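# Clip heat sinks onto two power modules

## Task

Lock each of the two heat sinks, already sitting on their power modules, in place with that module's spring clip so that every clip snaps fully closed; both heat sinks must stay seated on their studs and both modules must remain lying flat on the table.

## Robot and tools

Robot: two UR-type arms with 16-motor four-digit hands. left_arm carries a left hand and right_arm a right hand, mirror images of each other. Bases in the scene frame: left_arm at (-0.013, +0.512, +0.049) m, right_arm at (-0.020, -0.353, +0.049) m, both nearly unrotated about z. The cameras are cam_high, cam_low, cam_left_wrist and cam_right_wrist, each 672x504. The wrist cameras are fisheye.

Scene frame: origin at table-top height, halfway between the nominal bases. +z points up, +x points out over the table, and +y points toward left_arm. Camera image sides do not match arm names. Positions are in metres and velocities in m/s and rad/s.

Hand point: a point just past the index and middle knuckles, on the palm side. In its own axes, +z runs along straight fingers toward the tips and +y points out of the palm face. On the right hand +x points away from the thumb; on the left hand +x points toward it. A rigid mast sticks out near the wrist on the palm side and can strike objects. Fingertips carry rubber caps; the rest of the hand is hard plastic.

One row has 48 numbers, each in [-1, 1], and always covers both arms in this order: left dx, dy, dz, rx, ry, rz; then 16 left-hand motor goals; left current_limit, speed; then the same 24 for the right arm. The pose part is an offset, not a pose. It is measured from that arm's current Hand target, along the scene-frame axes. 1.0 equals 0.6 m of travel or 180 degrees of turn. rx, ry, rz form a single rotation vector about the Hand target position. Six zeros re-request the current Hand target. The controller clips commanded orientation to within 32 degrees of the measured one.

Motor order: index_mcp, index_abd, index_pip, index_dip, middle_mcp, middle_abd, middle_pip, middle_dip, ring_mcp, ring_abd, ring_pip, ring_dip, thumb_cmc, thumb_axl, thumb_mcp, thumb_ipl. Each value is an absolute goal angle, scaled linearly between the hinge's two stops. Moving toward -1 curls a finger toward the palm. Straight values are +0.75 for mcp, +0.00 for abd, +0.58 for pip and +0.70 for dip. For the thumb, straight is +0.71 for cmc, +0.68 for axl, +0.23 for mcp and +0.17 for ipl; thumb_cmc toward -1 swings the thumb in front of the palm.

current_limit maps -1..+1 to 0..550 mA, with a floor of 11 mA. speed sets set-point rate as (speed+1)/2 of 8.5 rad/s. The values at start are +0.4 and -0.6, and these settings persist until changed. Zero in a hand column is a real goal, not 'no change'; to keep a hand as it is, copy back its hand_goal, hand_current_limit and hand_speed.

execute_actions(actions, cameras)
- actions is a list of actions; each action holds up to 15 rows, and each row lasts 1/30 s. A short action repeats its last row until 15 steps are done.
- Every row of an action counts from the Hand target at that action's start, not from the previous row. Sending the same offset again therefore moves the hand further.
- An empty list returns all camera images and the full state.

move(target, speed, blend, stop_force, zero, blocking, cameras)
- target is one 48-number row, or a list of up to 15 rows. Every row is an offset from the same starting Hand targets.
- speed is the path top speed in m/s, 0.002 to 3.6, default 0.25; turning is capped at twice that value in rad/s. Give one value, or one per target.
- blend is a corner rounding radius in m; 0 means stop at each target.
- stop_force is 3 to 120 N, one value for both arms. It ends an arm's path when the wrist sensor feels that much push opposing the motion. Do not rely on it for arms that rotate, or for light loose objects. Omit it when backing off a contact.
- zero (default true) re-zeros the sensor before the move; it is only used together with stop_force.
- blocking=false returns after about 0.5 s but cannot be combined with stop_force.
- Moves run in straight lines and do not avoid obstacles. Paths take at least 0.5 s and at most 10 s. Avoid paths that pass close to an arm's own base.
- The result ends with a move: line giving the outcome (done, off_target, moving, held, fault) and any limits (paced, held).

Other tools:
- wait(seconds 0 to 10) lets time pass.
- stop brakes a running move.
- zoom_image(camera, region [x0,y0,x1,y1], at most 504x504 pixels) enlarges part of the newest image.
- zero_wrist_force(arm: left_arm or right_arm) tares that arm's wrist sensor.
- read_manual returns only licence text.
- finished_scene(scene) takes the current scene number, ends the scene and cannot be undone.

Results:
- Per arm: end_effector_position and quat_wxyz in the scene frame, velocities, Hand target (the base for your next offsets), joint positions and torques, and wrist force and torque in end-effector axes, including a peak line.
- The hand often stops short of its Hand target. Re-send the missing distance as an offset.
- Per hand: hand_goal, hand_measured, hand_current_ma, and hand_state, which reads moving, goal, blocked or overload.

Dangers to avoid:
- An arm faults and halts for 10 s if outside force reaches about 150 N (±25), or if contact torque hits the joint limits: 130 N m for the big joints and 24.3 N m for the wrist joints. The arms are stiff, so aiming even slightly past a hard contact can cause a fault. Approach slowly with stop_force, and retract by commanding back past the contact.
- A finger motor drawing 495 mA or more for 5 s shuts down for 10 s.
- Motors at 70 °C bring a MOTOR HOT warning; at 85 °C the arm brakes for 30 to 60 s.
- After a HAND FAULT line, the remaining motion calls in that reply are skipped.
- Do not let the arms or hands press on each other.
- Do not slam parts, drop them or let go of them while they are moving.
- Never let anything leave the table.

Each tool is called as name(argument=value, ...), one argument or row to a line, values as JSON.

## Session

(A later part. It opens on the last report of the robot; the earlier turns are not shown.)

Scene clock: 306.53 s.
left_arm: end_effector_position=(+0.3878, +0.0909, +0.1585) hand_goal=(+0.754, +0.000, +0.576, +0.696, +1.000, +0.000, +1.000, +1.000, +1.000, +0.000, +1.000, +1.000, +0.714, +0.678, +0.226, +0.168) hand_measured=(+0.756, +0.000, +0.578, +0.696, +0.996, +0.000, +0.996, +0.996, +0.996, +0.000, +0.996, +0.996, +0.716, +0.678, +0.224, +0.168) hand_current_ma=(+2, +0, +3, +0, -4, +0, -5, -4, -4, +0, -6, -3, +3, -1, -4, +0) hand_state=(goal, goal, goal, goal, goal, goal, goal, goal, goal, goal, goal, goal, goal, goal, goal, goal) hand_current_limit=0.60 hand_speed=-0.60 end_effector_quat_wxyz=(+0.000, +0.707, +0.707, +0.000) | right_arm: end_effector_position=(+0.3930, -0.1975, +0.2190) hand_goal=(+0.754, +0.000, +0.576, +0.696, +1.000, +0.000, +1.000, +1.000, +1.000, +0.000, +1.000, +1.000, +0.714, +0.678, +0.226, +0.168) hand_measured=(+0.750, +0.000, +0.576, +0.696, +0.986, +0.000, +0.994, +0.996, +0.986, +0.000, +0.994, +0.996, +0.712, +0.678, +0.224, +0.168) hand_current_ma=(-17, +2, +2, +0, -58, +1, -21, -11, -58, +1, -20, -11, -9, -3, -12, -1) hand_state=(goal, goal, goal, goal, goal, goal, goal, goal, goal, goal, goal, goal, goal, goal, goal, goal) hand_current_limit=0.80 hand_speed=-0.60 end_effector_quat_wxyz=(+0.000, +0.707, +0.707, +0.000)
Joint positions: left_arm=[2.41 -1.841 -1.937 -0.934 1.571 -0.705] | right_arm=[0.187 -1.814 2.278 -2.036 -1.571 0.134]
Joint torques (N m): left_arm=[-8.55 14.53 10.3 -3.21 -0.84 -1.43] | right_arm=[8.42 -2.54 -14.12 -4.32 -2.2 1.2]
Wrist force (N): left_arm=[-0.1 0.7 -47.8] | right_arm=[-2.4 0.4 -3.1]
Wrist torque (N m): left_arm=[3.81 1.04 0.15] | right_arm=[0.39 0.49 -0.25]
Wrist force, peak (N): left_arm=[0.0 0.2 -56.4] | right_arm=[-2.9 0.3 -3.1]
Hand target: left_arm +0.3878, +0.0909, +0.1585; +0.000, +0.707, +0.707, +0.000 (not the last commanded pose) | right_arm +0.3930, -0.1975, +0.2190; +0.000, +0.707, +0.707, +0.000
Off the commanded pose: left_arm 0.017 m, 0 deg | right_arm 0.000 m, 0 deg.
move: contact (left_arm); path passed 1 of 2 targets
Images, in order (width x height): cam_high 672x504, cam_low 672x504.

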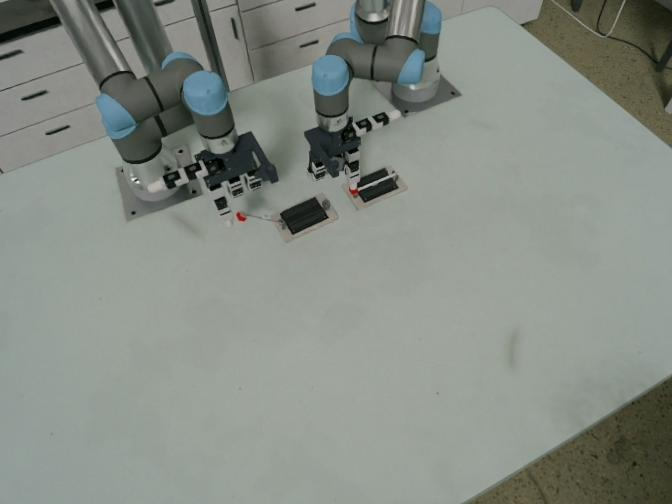

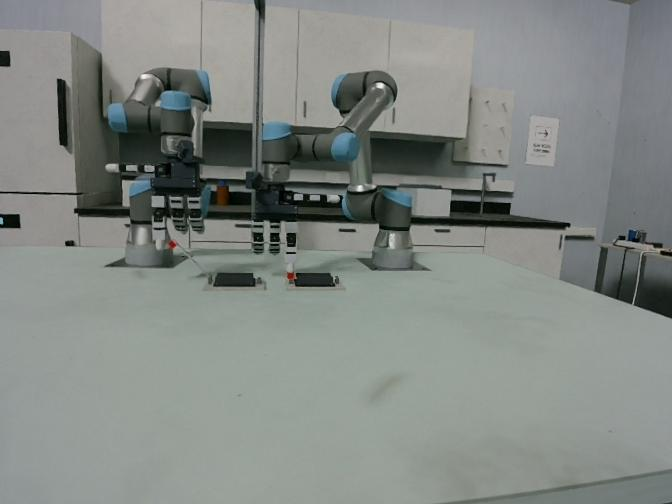

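move(
  target=[
    [0,0,0.0667,0,0,0,0.754,0,0.576,0.696,1,0,1,1,1,0,1,1,0.714,0.678,0.226,0.168,0.6,-0.6,0,0.0468,0.0198,0,0,0,0.754,0,0.576,0.696,1,0,1,1,1,0,1,1,0.714,0.678,0.226,0.168,0.8,-0.6],
    [0,0.05,0.15,0,0,0,0.754,0,0.576,0.696,1,0,1,1,1,0,1,1,0.714,0.678,0.226,0.168,0.6,-0.6,-0.0003,0.079,0.042,0,0,0,0.754,0,0.576,0.696,1,0,1,1,1,0,1,1,0.714,0.678,0.226,0.168,0.8,-0.6],
    [0,0.15,0.2167,0,0,0,0.754,0,0.576,0.696,1,0,1,1,1,0,1,1,0.714,0.678,0.226,0.168,0.6,-0.6,-0.001,0.115,0.0583,0,0,0,0.754,0,0.576,0.696,1,0,1,1,1,0,1,1,0.714,0.678,0.226,0.168,0.8,-0.6],
    [0,0.25,0.2667,0,0,0,0.754,0,0.576,0.696,1,0,1,1,1,0,1,1,0.714,0.678,0.226,0.168,0.6,-0.6,-0.002,0.1538,0.0683,0,0,0,0.754,0,0.576,0.696,1,0,1,1,1,0,1,1,0.714,0.678,0.226,0.168,0.8,-0.6],
    [0,0.35,0.3167,0,0,0,0.754,0,0.576,0.696,1,0,1,1,1,0,1,1,0.714,0.678,0.226,0.168,0.6,-0.6,-0.0028,0.1942,0.08,0,0,0,0.754,0,0.576,0.696,1,0,1,1,1,0,1,1,0.714,0.678,0.226,0.168,0.8,-0.6],
    [0,0.4333,0.3333,0,0,0,0.754,0,0.576,0.696,1,0,1,1,1,0,1,1,0.714,0.678,0.226,0.168,0.6,-0.6,-0.0038,0.2332,0.0817,0,0,0,0.754,0,0.576,0.696,1,0,1,1,1,0,1,1,0.714,0.678,0.226,0.168,0.8,-0.6],
    [0,0.45,0.3333,0,0,0,0.754,0,0.576,0.696,1,0,1,1,1,0,1,1,0.714,0.678,0.226,0.168,0.6,-0.6,-0.0047,0.2717,0.0763,0,0,0,0.754,0,0.576,0.696,1,0,1,1,1,0,1,1,0.714,0.678,0.226,0.168,0.8,-0.6],
  ],
  speed=[0.06,0.12,0.14,0.13,0.13,0.1,0.05],
  blend=[0.008,0.008,0.008,0.008,0.008,0.008,0],
  cameras=["all"],
)

zoom_image(
  camera="cam_low",
  region=[190, 190, 350, 310],
)

zoom_image(
  camera="cam_right_wrist",
  region=[270, 110, 390, 230],
)

zoom_image(
  camera="cam_high",
  region=[240, 130, 340, 230],
)

zoom_image(
  camera="cam_high",
  region=[330, 140, 430, 240],
)

Scene clock: 355.60 s.
left_arm: end_effector_position=(+0.3878, +0.3609, +0.3585) hand_goal=(+0.754, +0.000, +0.576, +0.696, +1.000, +0.000, +1.000, +1.000, +1.000, +0.000, +1.000, +1.000, +0.714, +0.678, +0.226, +0.168) hand_measured=(+0.754, -0.002, +0.578, +0.696, +0.996, +0.000, +0.996, +0.996, +0.996, +0.000, +0.996, +0.996, +0.716, +0.678, +0.224, +0.168) hand_current_ma=(-1, -3, +1, +0, -4, +0, -5, -4, -4, +0, -6, -3, +3, -1, -4, +0) hand_state=(goal, goal, goal, goal, goal, goal, goal, goal, goal, goal, goal, goal, goal, goal, goal, goal) hand_current_limit=0.60 hand_speed=-0.60 end_effector_quat_wxyz=(+0.000, +0.707, +0.707, +0.000) | right_arm: end_effector_position=(+0.3901, -0.0346, +0.2648) hand_goal=(+0.754, +0.000, +0.576, +0.696, +1.000, +0.000, +1.000, +1.000, +1.000, +0.000, +1.000, +1.000, +0.714, +0.678, +0.226, +0.168) hand_measured=(+0.752, +0.008, +0.576, +0.696, +0.986, +0.000, +0.994, +0.996, +0.986, +0.000, +0.994, +0.996, +0.712, +0.678, +0.224, +0.168) hand_current_ma=(-8, +23, +2, +0, -58, +1, -21, -11, -58, +1, -20, -11, -9, -3, -12, -1) hand_state=(goal, goal, goal, goal, goal, goal, goal, goal, goal, goal, goal, goal, goal, goal, goal, goal) hand_current_limit=0.80 hand_speed=-0.60 end_effector_quat_wxyz=(+0.000, +0.707, +0.707, +0.000)
Joint positions: left_arm=[2.99 -1.195 -1.995 -1.522 1.571 -0.125] | right_arm=[0.577 -1.603 1.974 -1.942 -1.571 0.524]
Joint torques (N m): left_arm=[12.6 14.62 12.39 0.12 -3.35 1.09] | right_arm=[8.33 -11.2 -26.47 -4.58 -1.92 1.73]
Wrist force (N): left_arm=[0.0 0.9 0.3] | right_arm=[-2.9 0.8 -3.2]
Wrist torque (N m): left_arm=[-0.01 -0.05 -0.02] | right_arm=[0.45 0.53 -0.25]
Wrist force, peak (N): left_arm=[-0.1 0.6 -48.2] | right_arm=[-3.8 0.6 -3.1]
Hand target: left_arm +0.3878, +0.3609, +0.3585; +0.000, +0.707, +0.707, +0.000 | right_arm +0.3902, -0.0345, +0.2648; +0.000, +0.707, +0.707, +0.000
Off the commanded pose: left_arm 0.000 m, 0 deg | right_arm 0.000 m, 0 deg.
move: done

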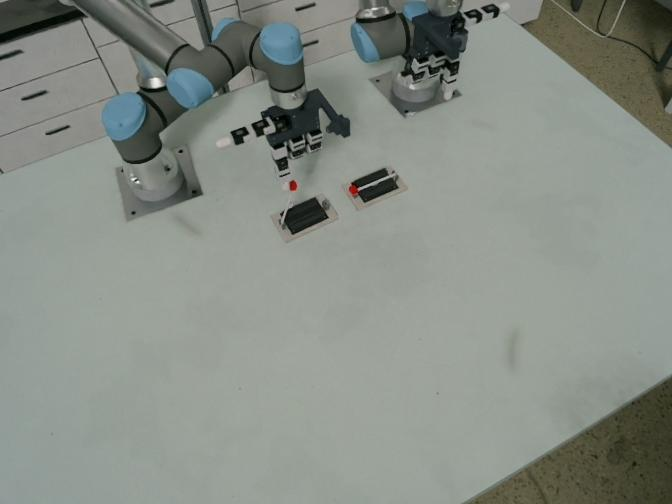

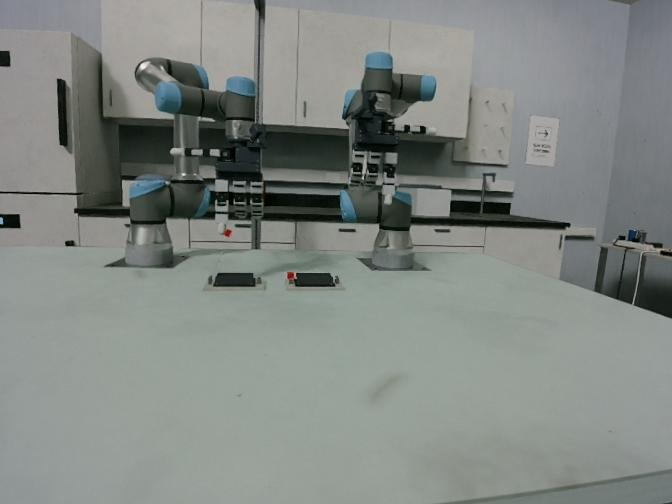

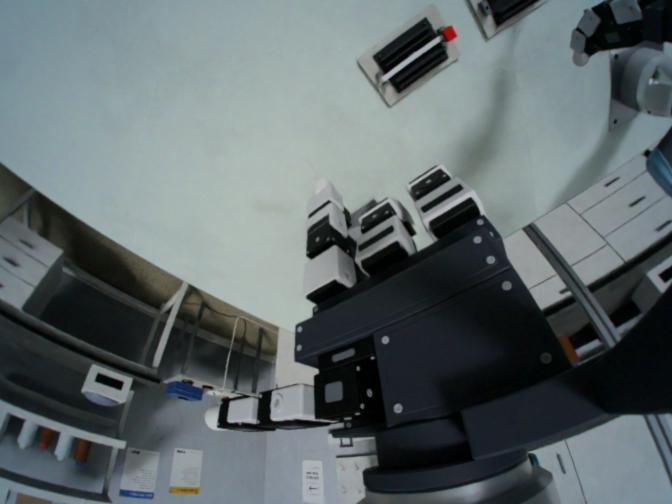

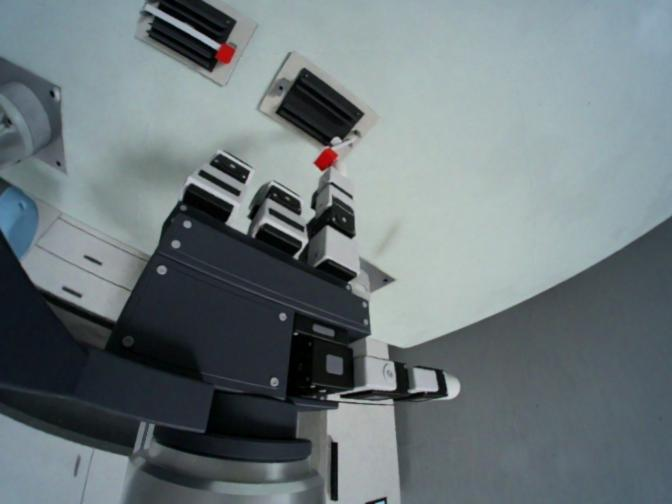

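Scaled by 3.150 from the camera's 672x504 image, which has a finer 960x720 frame.

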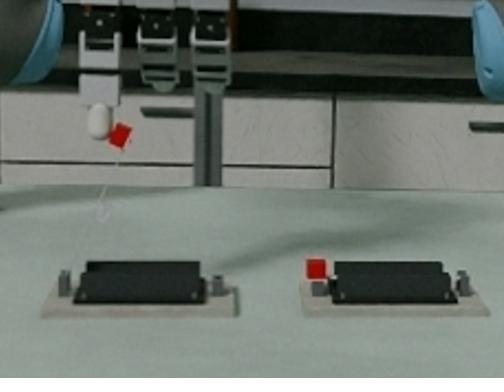

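Scaled by 4.200 from the camera's 672x504 image, which has a finer 960x720 frame.

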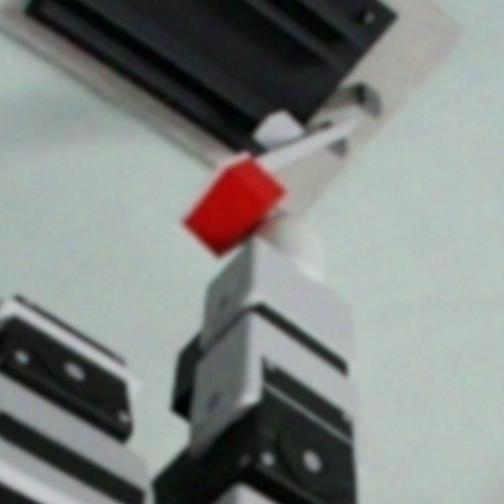

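Scaled by 5.040 from the camera's 672x504 image, which has a finer 960x720 frame.

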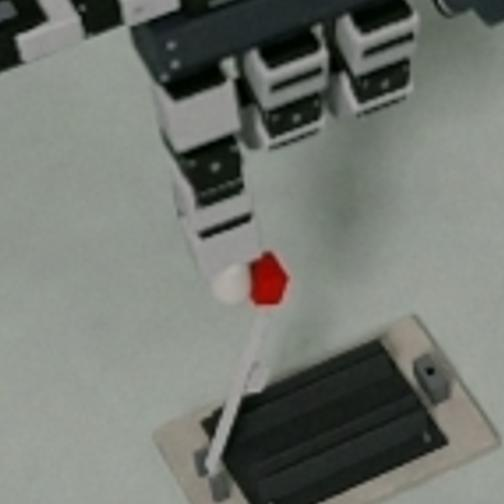

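Scaled by 5.040 from the camera's 672x504 image, which has a finer 960x720 frame.

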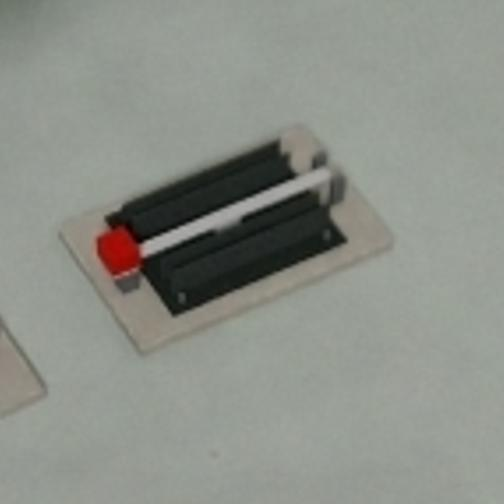

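move(
  target=[
    [0,0,0,0,0,0,0.754,0,0.576,0.696,1,0,1,1,1,0,1,1,0.714,0.678,0.226,0.168,0.6,-0.6,-0.0005,0.0382,-0.0118,0,0,0,0.754,0,0.576,0.696,1,0,1,1,1,0,1,1,0.714,0.678,0.226,0.168,0.8,-0.6],
    [0,0,0,0,0,0,0.754,0,0.576,0.696,1,0,1,1,1,0,1,1,0.714,0.678,0.226,0.168,0.6,-0.6,-0.0015,0.0727,-0.03,0,0,0,0.754,0,0.576,0.696,1,0,1,1,1,0,1,1,0.714,0.678,0.226,0.168,0.8,-0.6],
    [0,0,0,0,0,0,0.754,0,0.576,0.696,1,0,1,1,1,0,1,1,0.714,0.678,0.226,0.168,0.6,-0.6,-0.0022,0.1035,-0.0538,0,0,0,0.754,0,0.576,0.696,1,0,1,1,1,0,1,1,0.714,0.678,0.226,0.168,0.8,-0.6],
    [0,0,0,0,0,0,0.754,0,0.576,0.696,1,0,1,1,1,0,1,1,0.714,0.678,0.226,0.168,0.6,-0.6,-0.0027,0.1297,-0.0827,0,0,0,0.754,0,0.576,0.696,1,0,1,1,1,0,1,1,0.714,0.678,0.226,0.168,0.8,-0.6],
    [0,0,0,0,0,0,0.754,0,0.576,0.696,1,0,1,1,1,0,1,1,0.714,0.678,0.226,0.168,0.6,-0.6,-0.003,0.1505,-0.1155,0,0,0,0.754,0,0.576,0.696,1,0,1,1,1,0,1,1,0.714,0.678,0.226,0.168,0.8,-0.6],
    [0,0,0,0,0,0,0.754,0,0.576,0.696,1,0,1,1,1,0,1,1,0.714,0.678,0.226,0.168,0.6,-0.6,-0.0035,0.1652,-0.1517,0,0,0,0.754,0,0.576,0.696,1,0,1,1,1,0,1,1,0.714,0.678,0.226,0.168,0.8,-0.6],
  ],
  speed=[0.05,0.05,0.05,0.05,0.05,0.03],
  blend=[0.008,0.008,0.008,0.008,0.006,0],
  stop_force=10,
  cameras=["cam_high","cam_low","cam_right_wrist"],
)

zoom_image(
  camera="cam_low",
  region=[190, 200, 290, 300],
)

zoom_image(
  camera="cam_right_wrist",
  region=[310, 130, 370, 190],
)

zoom_image(
  camera="cam_high",
  region=[305, 175, 345, 215],
)

Scene clock: 382.53 s.
left_arm: end_effector_position=(+0.3878, +0.3609, +0.3585) hand_goal=(+0.754, +0.000, +0.576, +0.696, +1.000, +0.000, +1.000, +1.000, +1.000, +0.000, +1.000, +1.000, +0.714, +0.678, +0.226, +0.168) hand_measured=(+0.754, -0.002, +0.578, +0.696, +0.996, +0.000, +0.996, +0.996, +0.996, +0.000, +0.996, +0.996, +0.716, +0.678, +0.224, +0.168) hand_current_ma=(-1, -3, +1, +0, -4, +0, -5, -4, -4, +0, -6, -3, +3, -1, -4, +0) hand_state=(goal, goal, goal, goal, goal, goal, goal, goal, goal, goal, goal, goal, goal, goal, goal, goal) hand_current_limit=0.60 hand_speed=-0.60 end_effector_quat_wxyz=(+0.000, +0.707, +0.707, +0.000) | right_arm: end_effector_position=(+0.3881, +0.0646, +0.1738) hand_goal=(+0.754, +0.000, +0.576, +0.696, +1.000, +0.000, +1.000, +1.000, +1.000, +0.000, +1.000, +1.000, +0.714, +0.678, +0.226, +0.168) hand_measured=(+0.752, +0.008, +0.576, +0.696, +0.986, +0.000, +0.994, +0.996, +0.986, +0.000, +0.994, +0.996, +0.712, +0.678, +0.224, +0.168) hand_current_ma=(-8, +22, +2, +0, -58, +1, -21, -11, -58, +1, -20, -11, -9, -3, -12, -1) hand_state=(goal, goal, goal, goal, goal, goal, goal, goal, goal, goal, goal, goal, goal, goal, goal, goal) hand_current_limit=0.80 hand_speed=-0.60 end_effector_quat_wxyz=(+0.000, +0.707, +0.707, +0.000)
Joint positions: left_arm=[2.99 -1.195 -1.995 -1.522 1.571 -0.125] | right_arm=[0.746 -1.321 1.917 -2.167 -1.571 0.693]
Joint torques (N m): left_arm=[10.02 14.15 12.13 0.28 -3.27 1.28] | right_arm=[7.86 -22.32 -11.13 -4.4 -2.04 1.57]
Wrist force (N): left_arm=[0.1 0.7 0.5] | right_arm=[-3.1 0.7 -2.8]
Wrist torque (N m): left_arm=[-0.04 -0.05 -0.01] | right_arm=[0.39 0.53 -0.31]
Wrist force, peak (N): left_arm=[0.1 1.1 0.5] | right_arm=[-3.3 0.6 -3.3]
Hand target: left_arm +0.3878, +0.3609, +0.3585; +0.000, +0.707, +0.707, +0.000 | right_arm +0.3881, +0.0646, +0.1738; +0.000, +0.707, +0.707, +0.000
Off the commanded pose: left_arm 0.000 m, 0 deg | right_arm 0.000 m, 0 deg.
move: done
Images, in order (width x height): cam_high 672x504, cam_low 672x504, cam_right_wrist 672x504.

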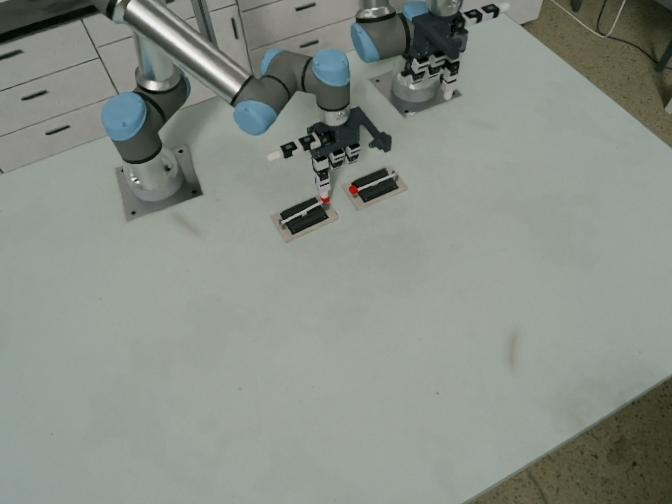

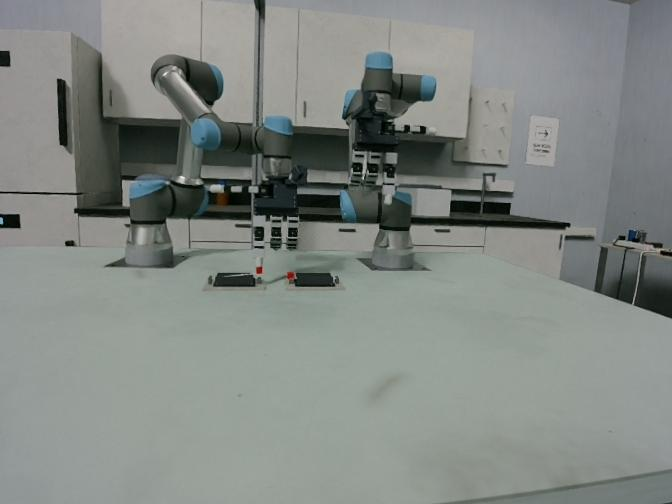

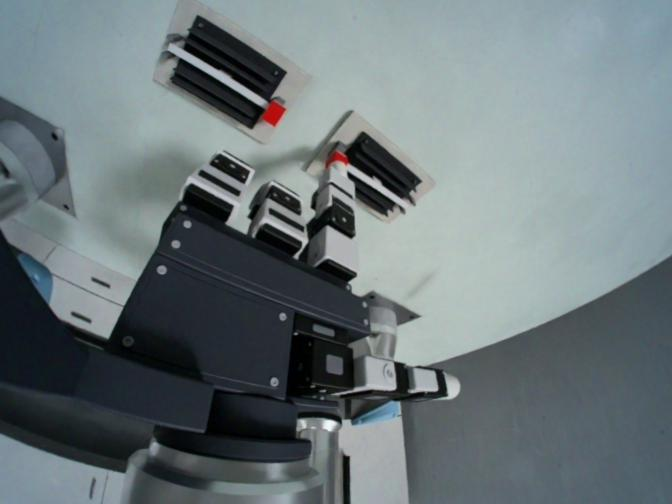

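Scaled by 5.040 from the camera's 672x504 image, which has a finer 960x720 frame.

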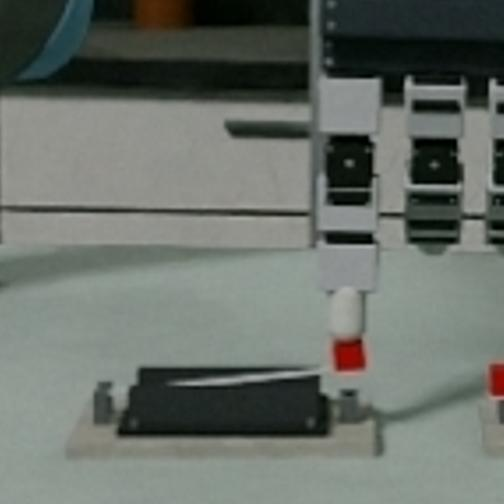

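Scaled by 8.400 from the camera's 672x504 image, which has a finer 960x720 frame.

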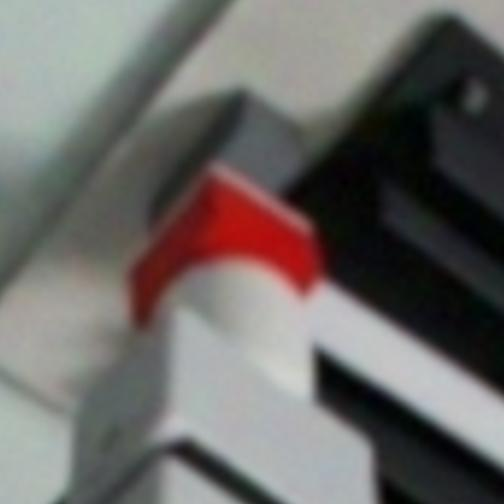

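Scaled by 12.600 from the camera's 672x504 image, which has a finer 960x720 frame.

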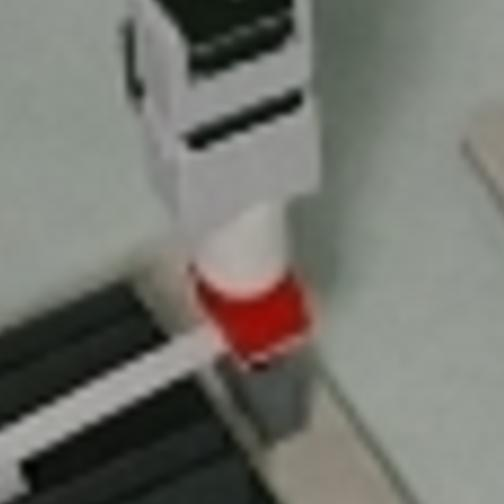

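move(
  target=[
    [0,0,0,0,0,0,0.754,0,0.576,0.696,1,0,1,1,1,0,1,1,0.714,0.678,0.226,0.168,0.6,-0.6,0,0.0012,-0.0117,0,0,0,0.754,0,0.576,0.696,1,0,1,1,1,0,1,1,0.714,0.678,0.226,0.168,0.8,-0.6],
    [0,0,0,0,0,0,0.754,0,0.576,0.696,1,0,1,1,1,0,1,1,0.714,0.678,0.226,0.168,0.6,-0.6,0,0.0012,-0.0533,0,0,0,0.754,0,0.576,0.696,1,0,1,1,1,0,1,1,0.714,0.678,0.226,0.168,0.8,-0.6],
  ],
  speed=[0.02,0.01],
  blend=[0.002,0],
  stop_force=50,
  cameras=["cam_high","cam_low"],
)

zoom_image(
  camera="cam_low",
  region=[190, 200, 290, 300],
)

zoom_image(
  camera="cam_high",
  region=[305, 175, 345, 215],
)

Scene clock: 395.00 s.
left_arm: end_effector_position=(+0.3878, +0.3609, +0.3585) hand_goal=(+0.754, +0.000, +0.576, +0.696, +1.000, +0.000, +1.000, +1.000, +1.000, +0.000, +1.000, +1.000, +0.714, +0.678, +0.226, +0.168) hand_measured=(+0.754, -0.002, +0.578, +0.696, +0.996, +0.000, +0.996, +0.996, +0.996, +0.000, +0.996, +0.996, +0.716, +0.678, +0.224, +0.168) hand_current_ma=(-1, -3, +1, +0, -4, +0, -5, -4, -4, +0, -6, -3, +3, -1, -4, +0) hand_state=(goal, goal, goal, goal, goal, goal, goal, goal, goal, goal, goal, goal, goal, goal, goal, goal) hand_current_limit=0.60 hand_speed=-0.60 end_effector_quat_wxyz=(+0.000, +0.707, +0.707, +0.000) | right_arm: end_effector_position=(+0.3881, +0.0654, +0.1575) hand_goal=(+0.754, +0.000, +0.576, +0.696, +1.000, +0.000, +1.000, +1.000, +1.000, +0.000, +1.000, +1.000, +0.714, +0.678, +0.226, +0.168) hand_measured=(+0.756, -0.002, +0.578, +0.696, +0.986, +0.000, +0.994, +0.996, +0.986, +0.000, +0.994, +0.996, +0.712, +0.678, +0.224, +0.168) hand_current_ma=(+7, -3, +7, +0, -58, +1, -21, -11, -58, +1, -20, -11, -9, -3, -13, -1) hand_state=(goal, goal, goal, goal, goal, goal, goal, goal, goal, goal, goal, goal, goal, goal, goal, goal) hand_current_limit=0.80 hand_speed=-0.60 end_effector_quat_wxyz=(+0.000, +0.707, +0.707, +0.000)
Joint positions: left_arm=[2.99 -1.195 -1.995 -1.522 1.571 -0.125] | right_arm=[0.747 -1.296 1.935 -2.21 -1.571 0.694]
Joint torques (N m): left_arm=[9.51 14.36 12.42 0.19 -3.29 1.14] | right_arm=[6.51 -10.95 -6.1 3.72 0.73 1.63]
Wrist force (N): left_arm=[-0.1 0.7 0.4] | right_arm=[-3.1 0.1 -52.3]
Wrist torque (N m): left_arm=[-0.04 -0.03 -0.03] | right_arm=[4.24 -0.67 -0.31]
Wrist force, peak (N): left_arm=[0.1 1.1 0.5] | right_arm=[-3.5 0.1 -61.1]
Hand target: left_arm +0.3878, +0.3609, +0.3585; +0.000, +0.707, +0.707, +0.000 | right_arm +0.3881, +0.0654, +0.1575; +0.000, +0.707, +0.707, +0.000 (not the last commanded pose)
Off the commanded pose: left_arm 0.000 m, 0 deg | right_arm 0.016 m, 0 deg.
move: contact (right_arm); path passed 1 of 2 targets
Images, in order (width x height): cam_high 672x504, cam_low 672x504.

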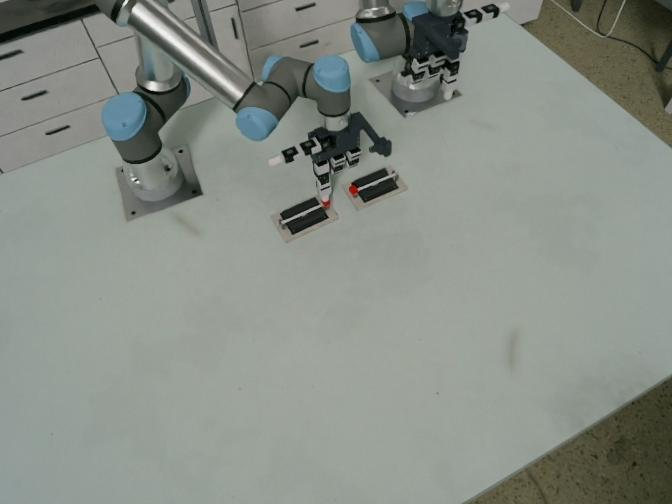

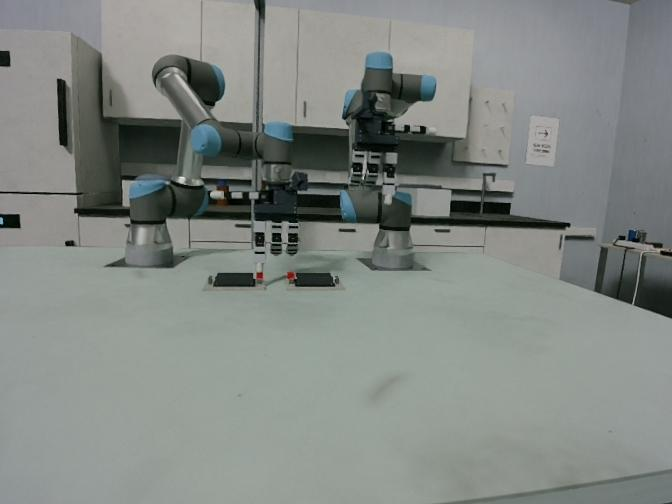

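Scaled by 5.040 from the camera's 672x504 image, which has a finer 960x720 frame.

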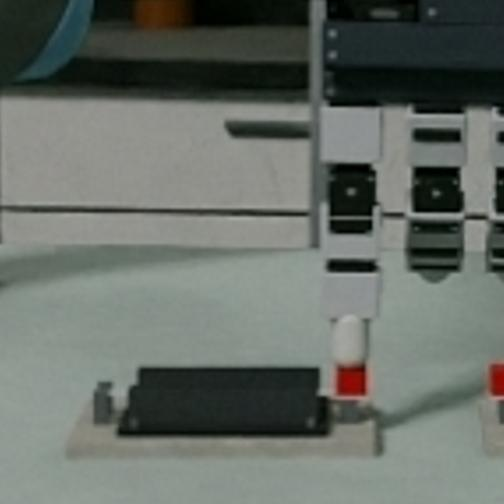

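Scaled by 12.600 from the camera's 672x504 image, which has a finer 960x720 frame.

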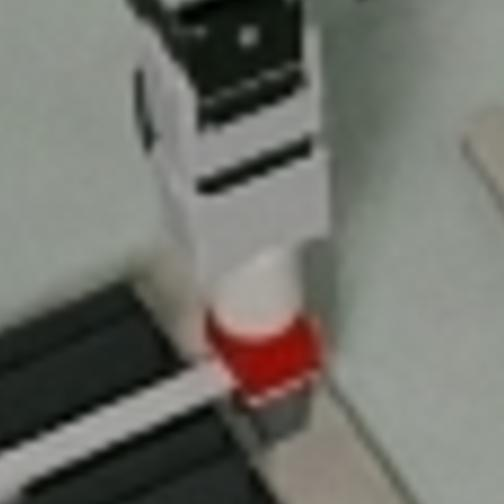

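move(
  target=[
    [0,0,0,0,0,0,0.754,0,0.576,0.696,1,0,1,1,1,0,1,1,0.714,0.678,0.226,0.168,0.6,-0.6,0,0,0.08,0,0,0,0.754,0,0.576,0.696,1,0,1,1,1,0,1,1,0.714,0.678,0.226,0.168,0.8,-0.6],
    [0,0,0,0,0,0,0.754,0,0.576,0.696,1,0,1,1,1,0,1,1,0.714,0.678,0.226,0.168,0.6,-0.6,0,-0.2,0.3,0,0,0,0.754,0,0.576,0.696,1,0,1,1,1,0,1,1,0.714,0.678,0.226,0.168,0.8,-0.6],
  ],
  speed=[0.06,0.15],
  blend=[0.01,0],
  cameras=["cam_low","cam_high"],
)

wait(
  seconds=3,
  cameras=["cam_low","cam_high"],
)

zoom_image(
  camera="cam_low",
  region=[190, 220, 350, 320],
)

zoom_image(
  camera="cam_high",
  region=[260, 150, 420, 250],
)

Scene clock: 404.83 s.
left_arm: end_effector_position=(+0.3878, +0.3609, +0.3585) hand_goal=(+0.754, +0.000, +0.576, +0.696, +1.000, +0.000, +1.000, +1.000, +1.000, +0.000, +1.000, +1.000, +0.714, +0.678, +0.226, +0.168) hand_measured=(+0.754, -0.002, +0.578, +0.696, +0.996, +0.000, +0.996, +0.996, +0.996, +0.000, +0.996, +0.996, +0.716, +0.678, +0.224, +0.168) hand_current_ma=(-1, -3, +1, +0, -4, +0, -5, -4, -4, +0, -6, -3, +3, -1, -4, +0) hand_state=(goal, goal, goal, goal, goal, goal, goal, goal, goal, goal, goal, goal, goal, goal, goal, goal) hand_current_limit=0.60 hand_speed=-0.60 end_effector_quat_wxyz=(+0.000, +0.707, +0.707, +0.000) | right_arm: end_effector_position=(+0.3881, -0.0545, +0.3374) hand_goal=(+0.754, +0.000, +0.576, +0.696, +1.000, +0.000, +1.000, +1.000, +1.000, +0.000, +1.000, +1.000, +0.714, +0.678, +0.226, +0.168) hand_measured=(+0.752, -0.004, +0.576, +0.696, +0.986, +0.000, +0.994, +0.996, +0.986, +0.000, +0.994, +0.996, +0.712, +0.678, +0.224, +0.168) hand_current_ma=(-6, -9, +3, +0, -58, +1, -21, -11, -58, +1, -20, -11, -8, -3, -13, -1) hand_state=(goal, goal, goal, goal, goal, goal, goal, goal, goal, goal, goal, goal, goal, goal, goal, goal) hand_current_limit=0.80 hand_speed=-0.60 end_effector_quat_wxyz=(+0.000, +0.707, +0.707, +0.000)
Joint positions: left_arm=[2.99 -1.195 -1.995 -1.522 1.571 -0.125] | right_arm=[0.54 -1.691 1.862 -1.743 -1.571 0.487]
Joint torques (N m): left_arm=[9.07 14.01 12.21 0.29 -3.25 1.11] | right_arm=[-7 -21.56 -26.76 0.15 1.75 -1.81]
Wrist force (N): left_arm=[-0.1 0.7 0.4] | right_arm=[-2.4 1.7 -3.3]
Wrist torque (N m): left_arm=[-0.04 -0.03 -0.03] | right_arm=[0.59 0.49 0.01]
Wrist force, peak (N): left_arm=[0.2 1.0 0.7] | right_arm=[-2.9 0.3 -52.9]
Hand target: left_arm +0.3878, +0.3609, +0.3585; +0.000, +0.707, +0.707, +0.000 | right_arm +0.3881, -0.0546, +0.3375; +0.000, +0.707, +0.707, +0.000
Off the commanded pose: left_arm 0.000 m, 0 deg | right_arm 0.000 m, 0 deg.
move: done
Images, in order (width x height): cam_high 672x504, cam_low 672x504.

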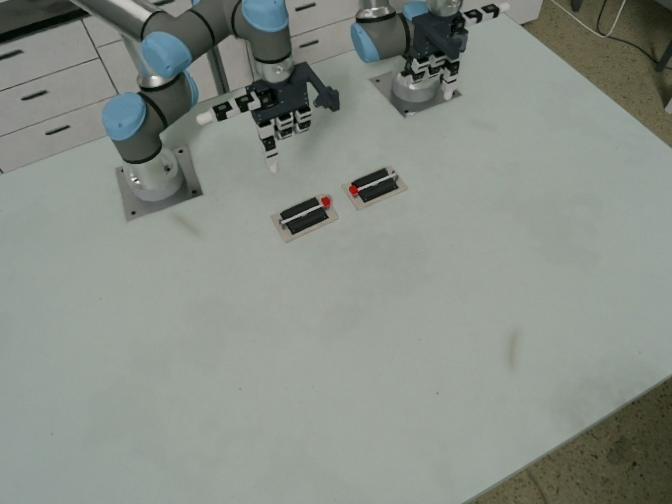

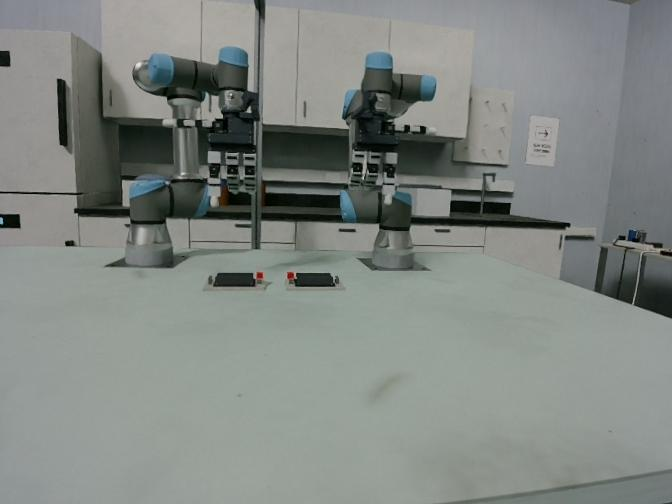

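Scene clock: 407.83 s.
left_arm: end_effector_position=(+0.3878, +0.3609, +0.3585) hand_goal=(+0.754, +0.000, +0.576, +0.696, +1.000, +0.000, +1.000, +1.000, +1.000, +0.000, +1.000, +1.000, +0.714, +0.678, +0.226, +0.168) hand_measured=(+0.754, -0.002, +0.578, +0.696, +0.996, +0.000, +0.996, +0.996, +0.996, +0.000, +0.996, +0.996, +0.716, +0.678, +0.224, +0.168) hand_current_ma=(-1, -3, +1, +0, -4, +0, -5, -4, -4, +0, -6, -3, +3, -1, -4, +0) hand_state=(goal, goal, goal, goal, goal, goal, goal, goal, goal, goal, goal, goal, goal, goal, goal, goal) hand_current_limit=0.60 hand_speed=-0.60 end_effector_quat_wxyz=(+0.000, +0.707, +0.707, +0.000) | right_arm: end_effector_position=(+0.3881, -0.0546, +0.3375) hand_goal=(+0.754, +0.000, +0.576, +0.696, +1.000, +0.000, +1.000, +1.000, +1.000, +0.000, +1.000, +1.000, +0.714, +0.678, +0.226, +0.168) hand_measured=(+0.752, -0.004, +0.576, +0.696, +0.986, +0.000, +0.994, +0.996, +0.986, +0.000, +0.994, +0.996, +0.712, +0.678, +0.224, +0.168) hand_current_ma=(-6, -9, +3, +0, -58, +1, -21, -11, -58, +1, -20, -11, -8, -3, -13, -1) hand_state=(goal, goal, goal, goal, goal, goal, goal, goal, goal, goal, goal, goal, goal, goal, goal, goal) hand_current_limit=0.80 hand_speed=-0.60 end_effector_quat_wxyz=(+0.000, +0.707, +0.707, +0.000)
Joint positions: left_arm=[2.99 -1.195 -1.995 -1.522 1.571 -0.125] | right_arm=[0.54 -1.691 1.862 -1.743 -1.571 0.487]
Joint torques (N m): left_arm=[9.46 14.33 11.92 0.28 -3.28 1.09] | right_arm=[-6.63 -21.54 -26.81 0.21 1.77 -1.51]
Wrist force (N): left_arm=[-0.1 0.6 0.7] | right_arm=[-2.6 1.7 -3.2]
Wrist torque (N m): left_arm=[-0.07 -0.02 -0.03] | right_arm=[0.57 0.51 -0.01]
Wrist force, peak (N): left_arm=[-0.1 1.0 0.7] | right_arm=[-2.6 1.8 -3.5]
Hand target: left_arm +0.3878, +0.3609, +0.3585; +0.000, +0.707, +0.707, +0.000 | right_arm +0.3881, -0.0546, +0.3375; +0.000, +0.707, +0.707, +0.000
Off the commanded pose: left_arm 0.000 m, 0 deg | right_arm 0.000 m, 0 deg.
wait: 3.00 s; at rest by 0.17 s
Images, in order (width x height): cam_high 672x504, cam_low 672x504.

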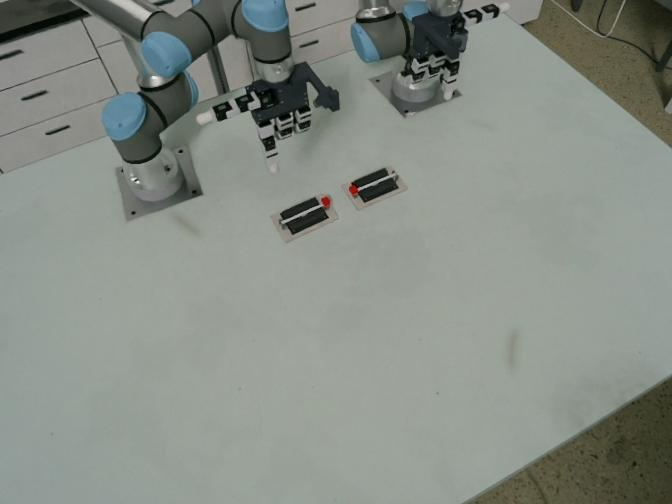

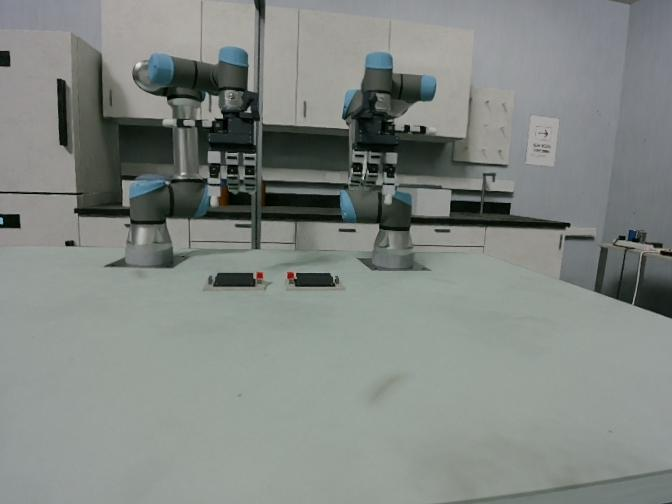

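Scaled by 3.150 from the camera's 672x504 image, which has a finer 960x720 frame.

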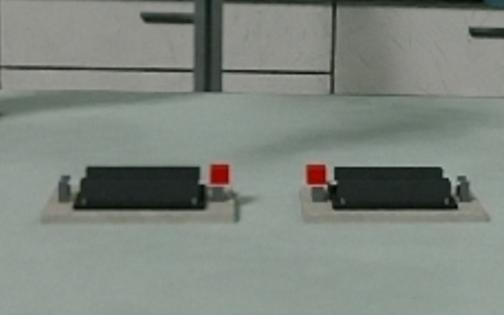

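Scaled by 3.150 from the camera's 672x504 image, which has a finer 960x720 frame.

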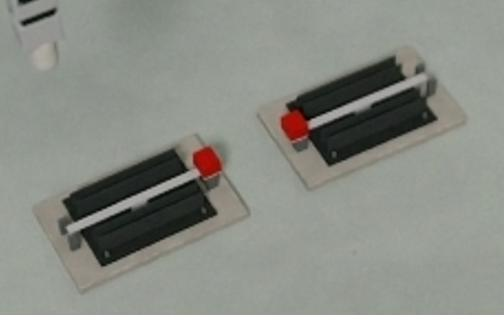

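Both spring clips are shut and holding.

finished_scene(
  scene=2,
)

The scene is finished: the task was done.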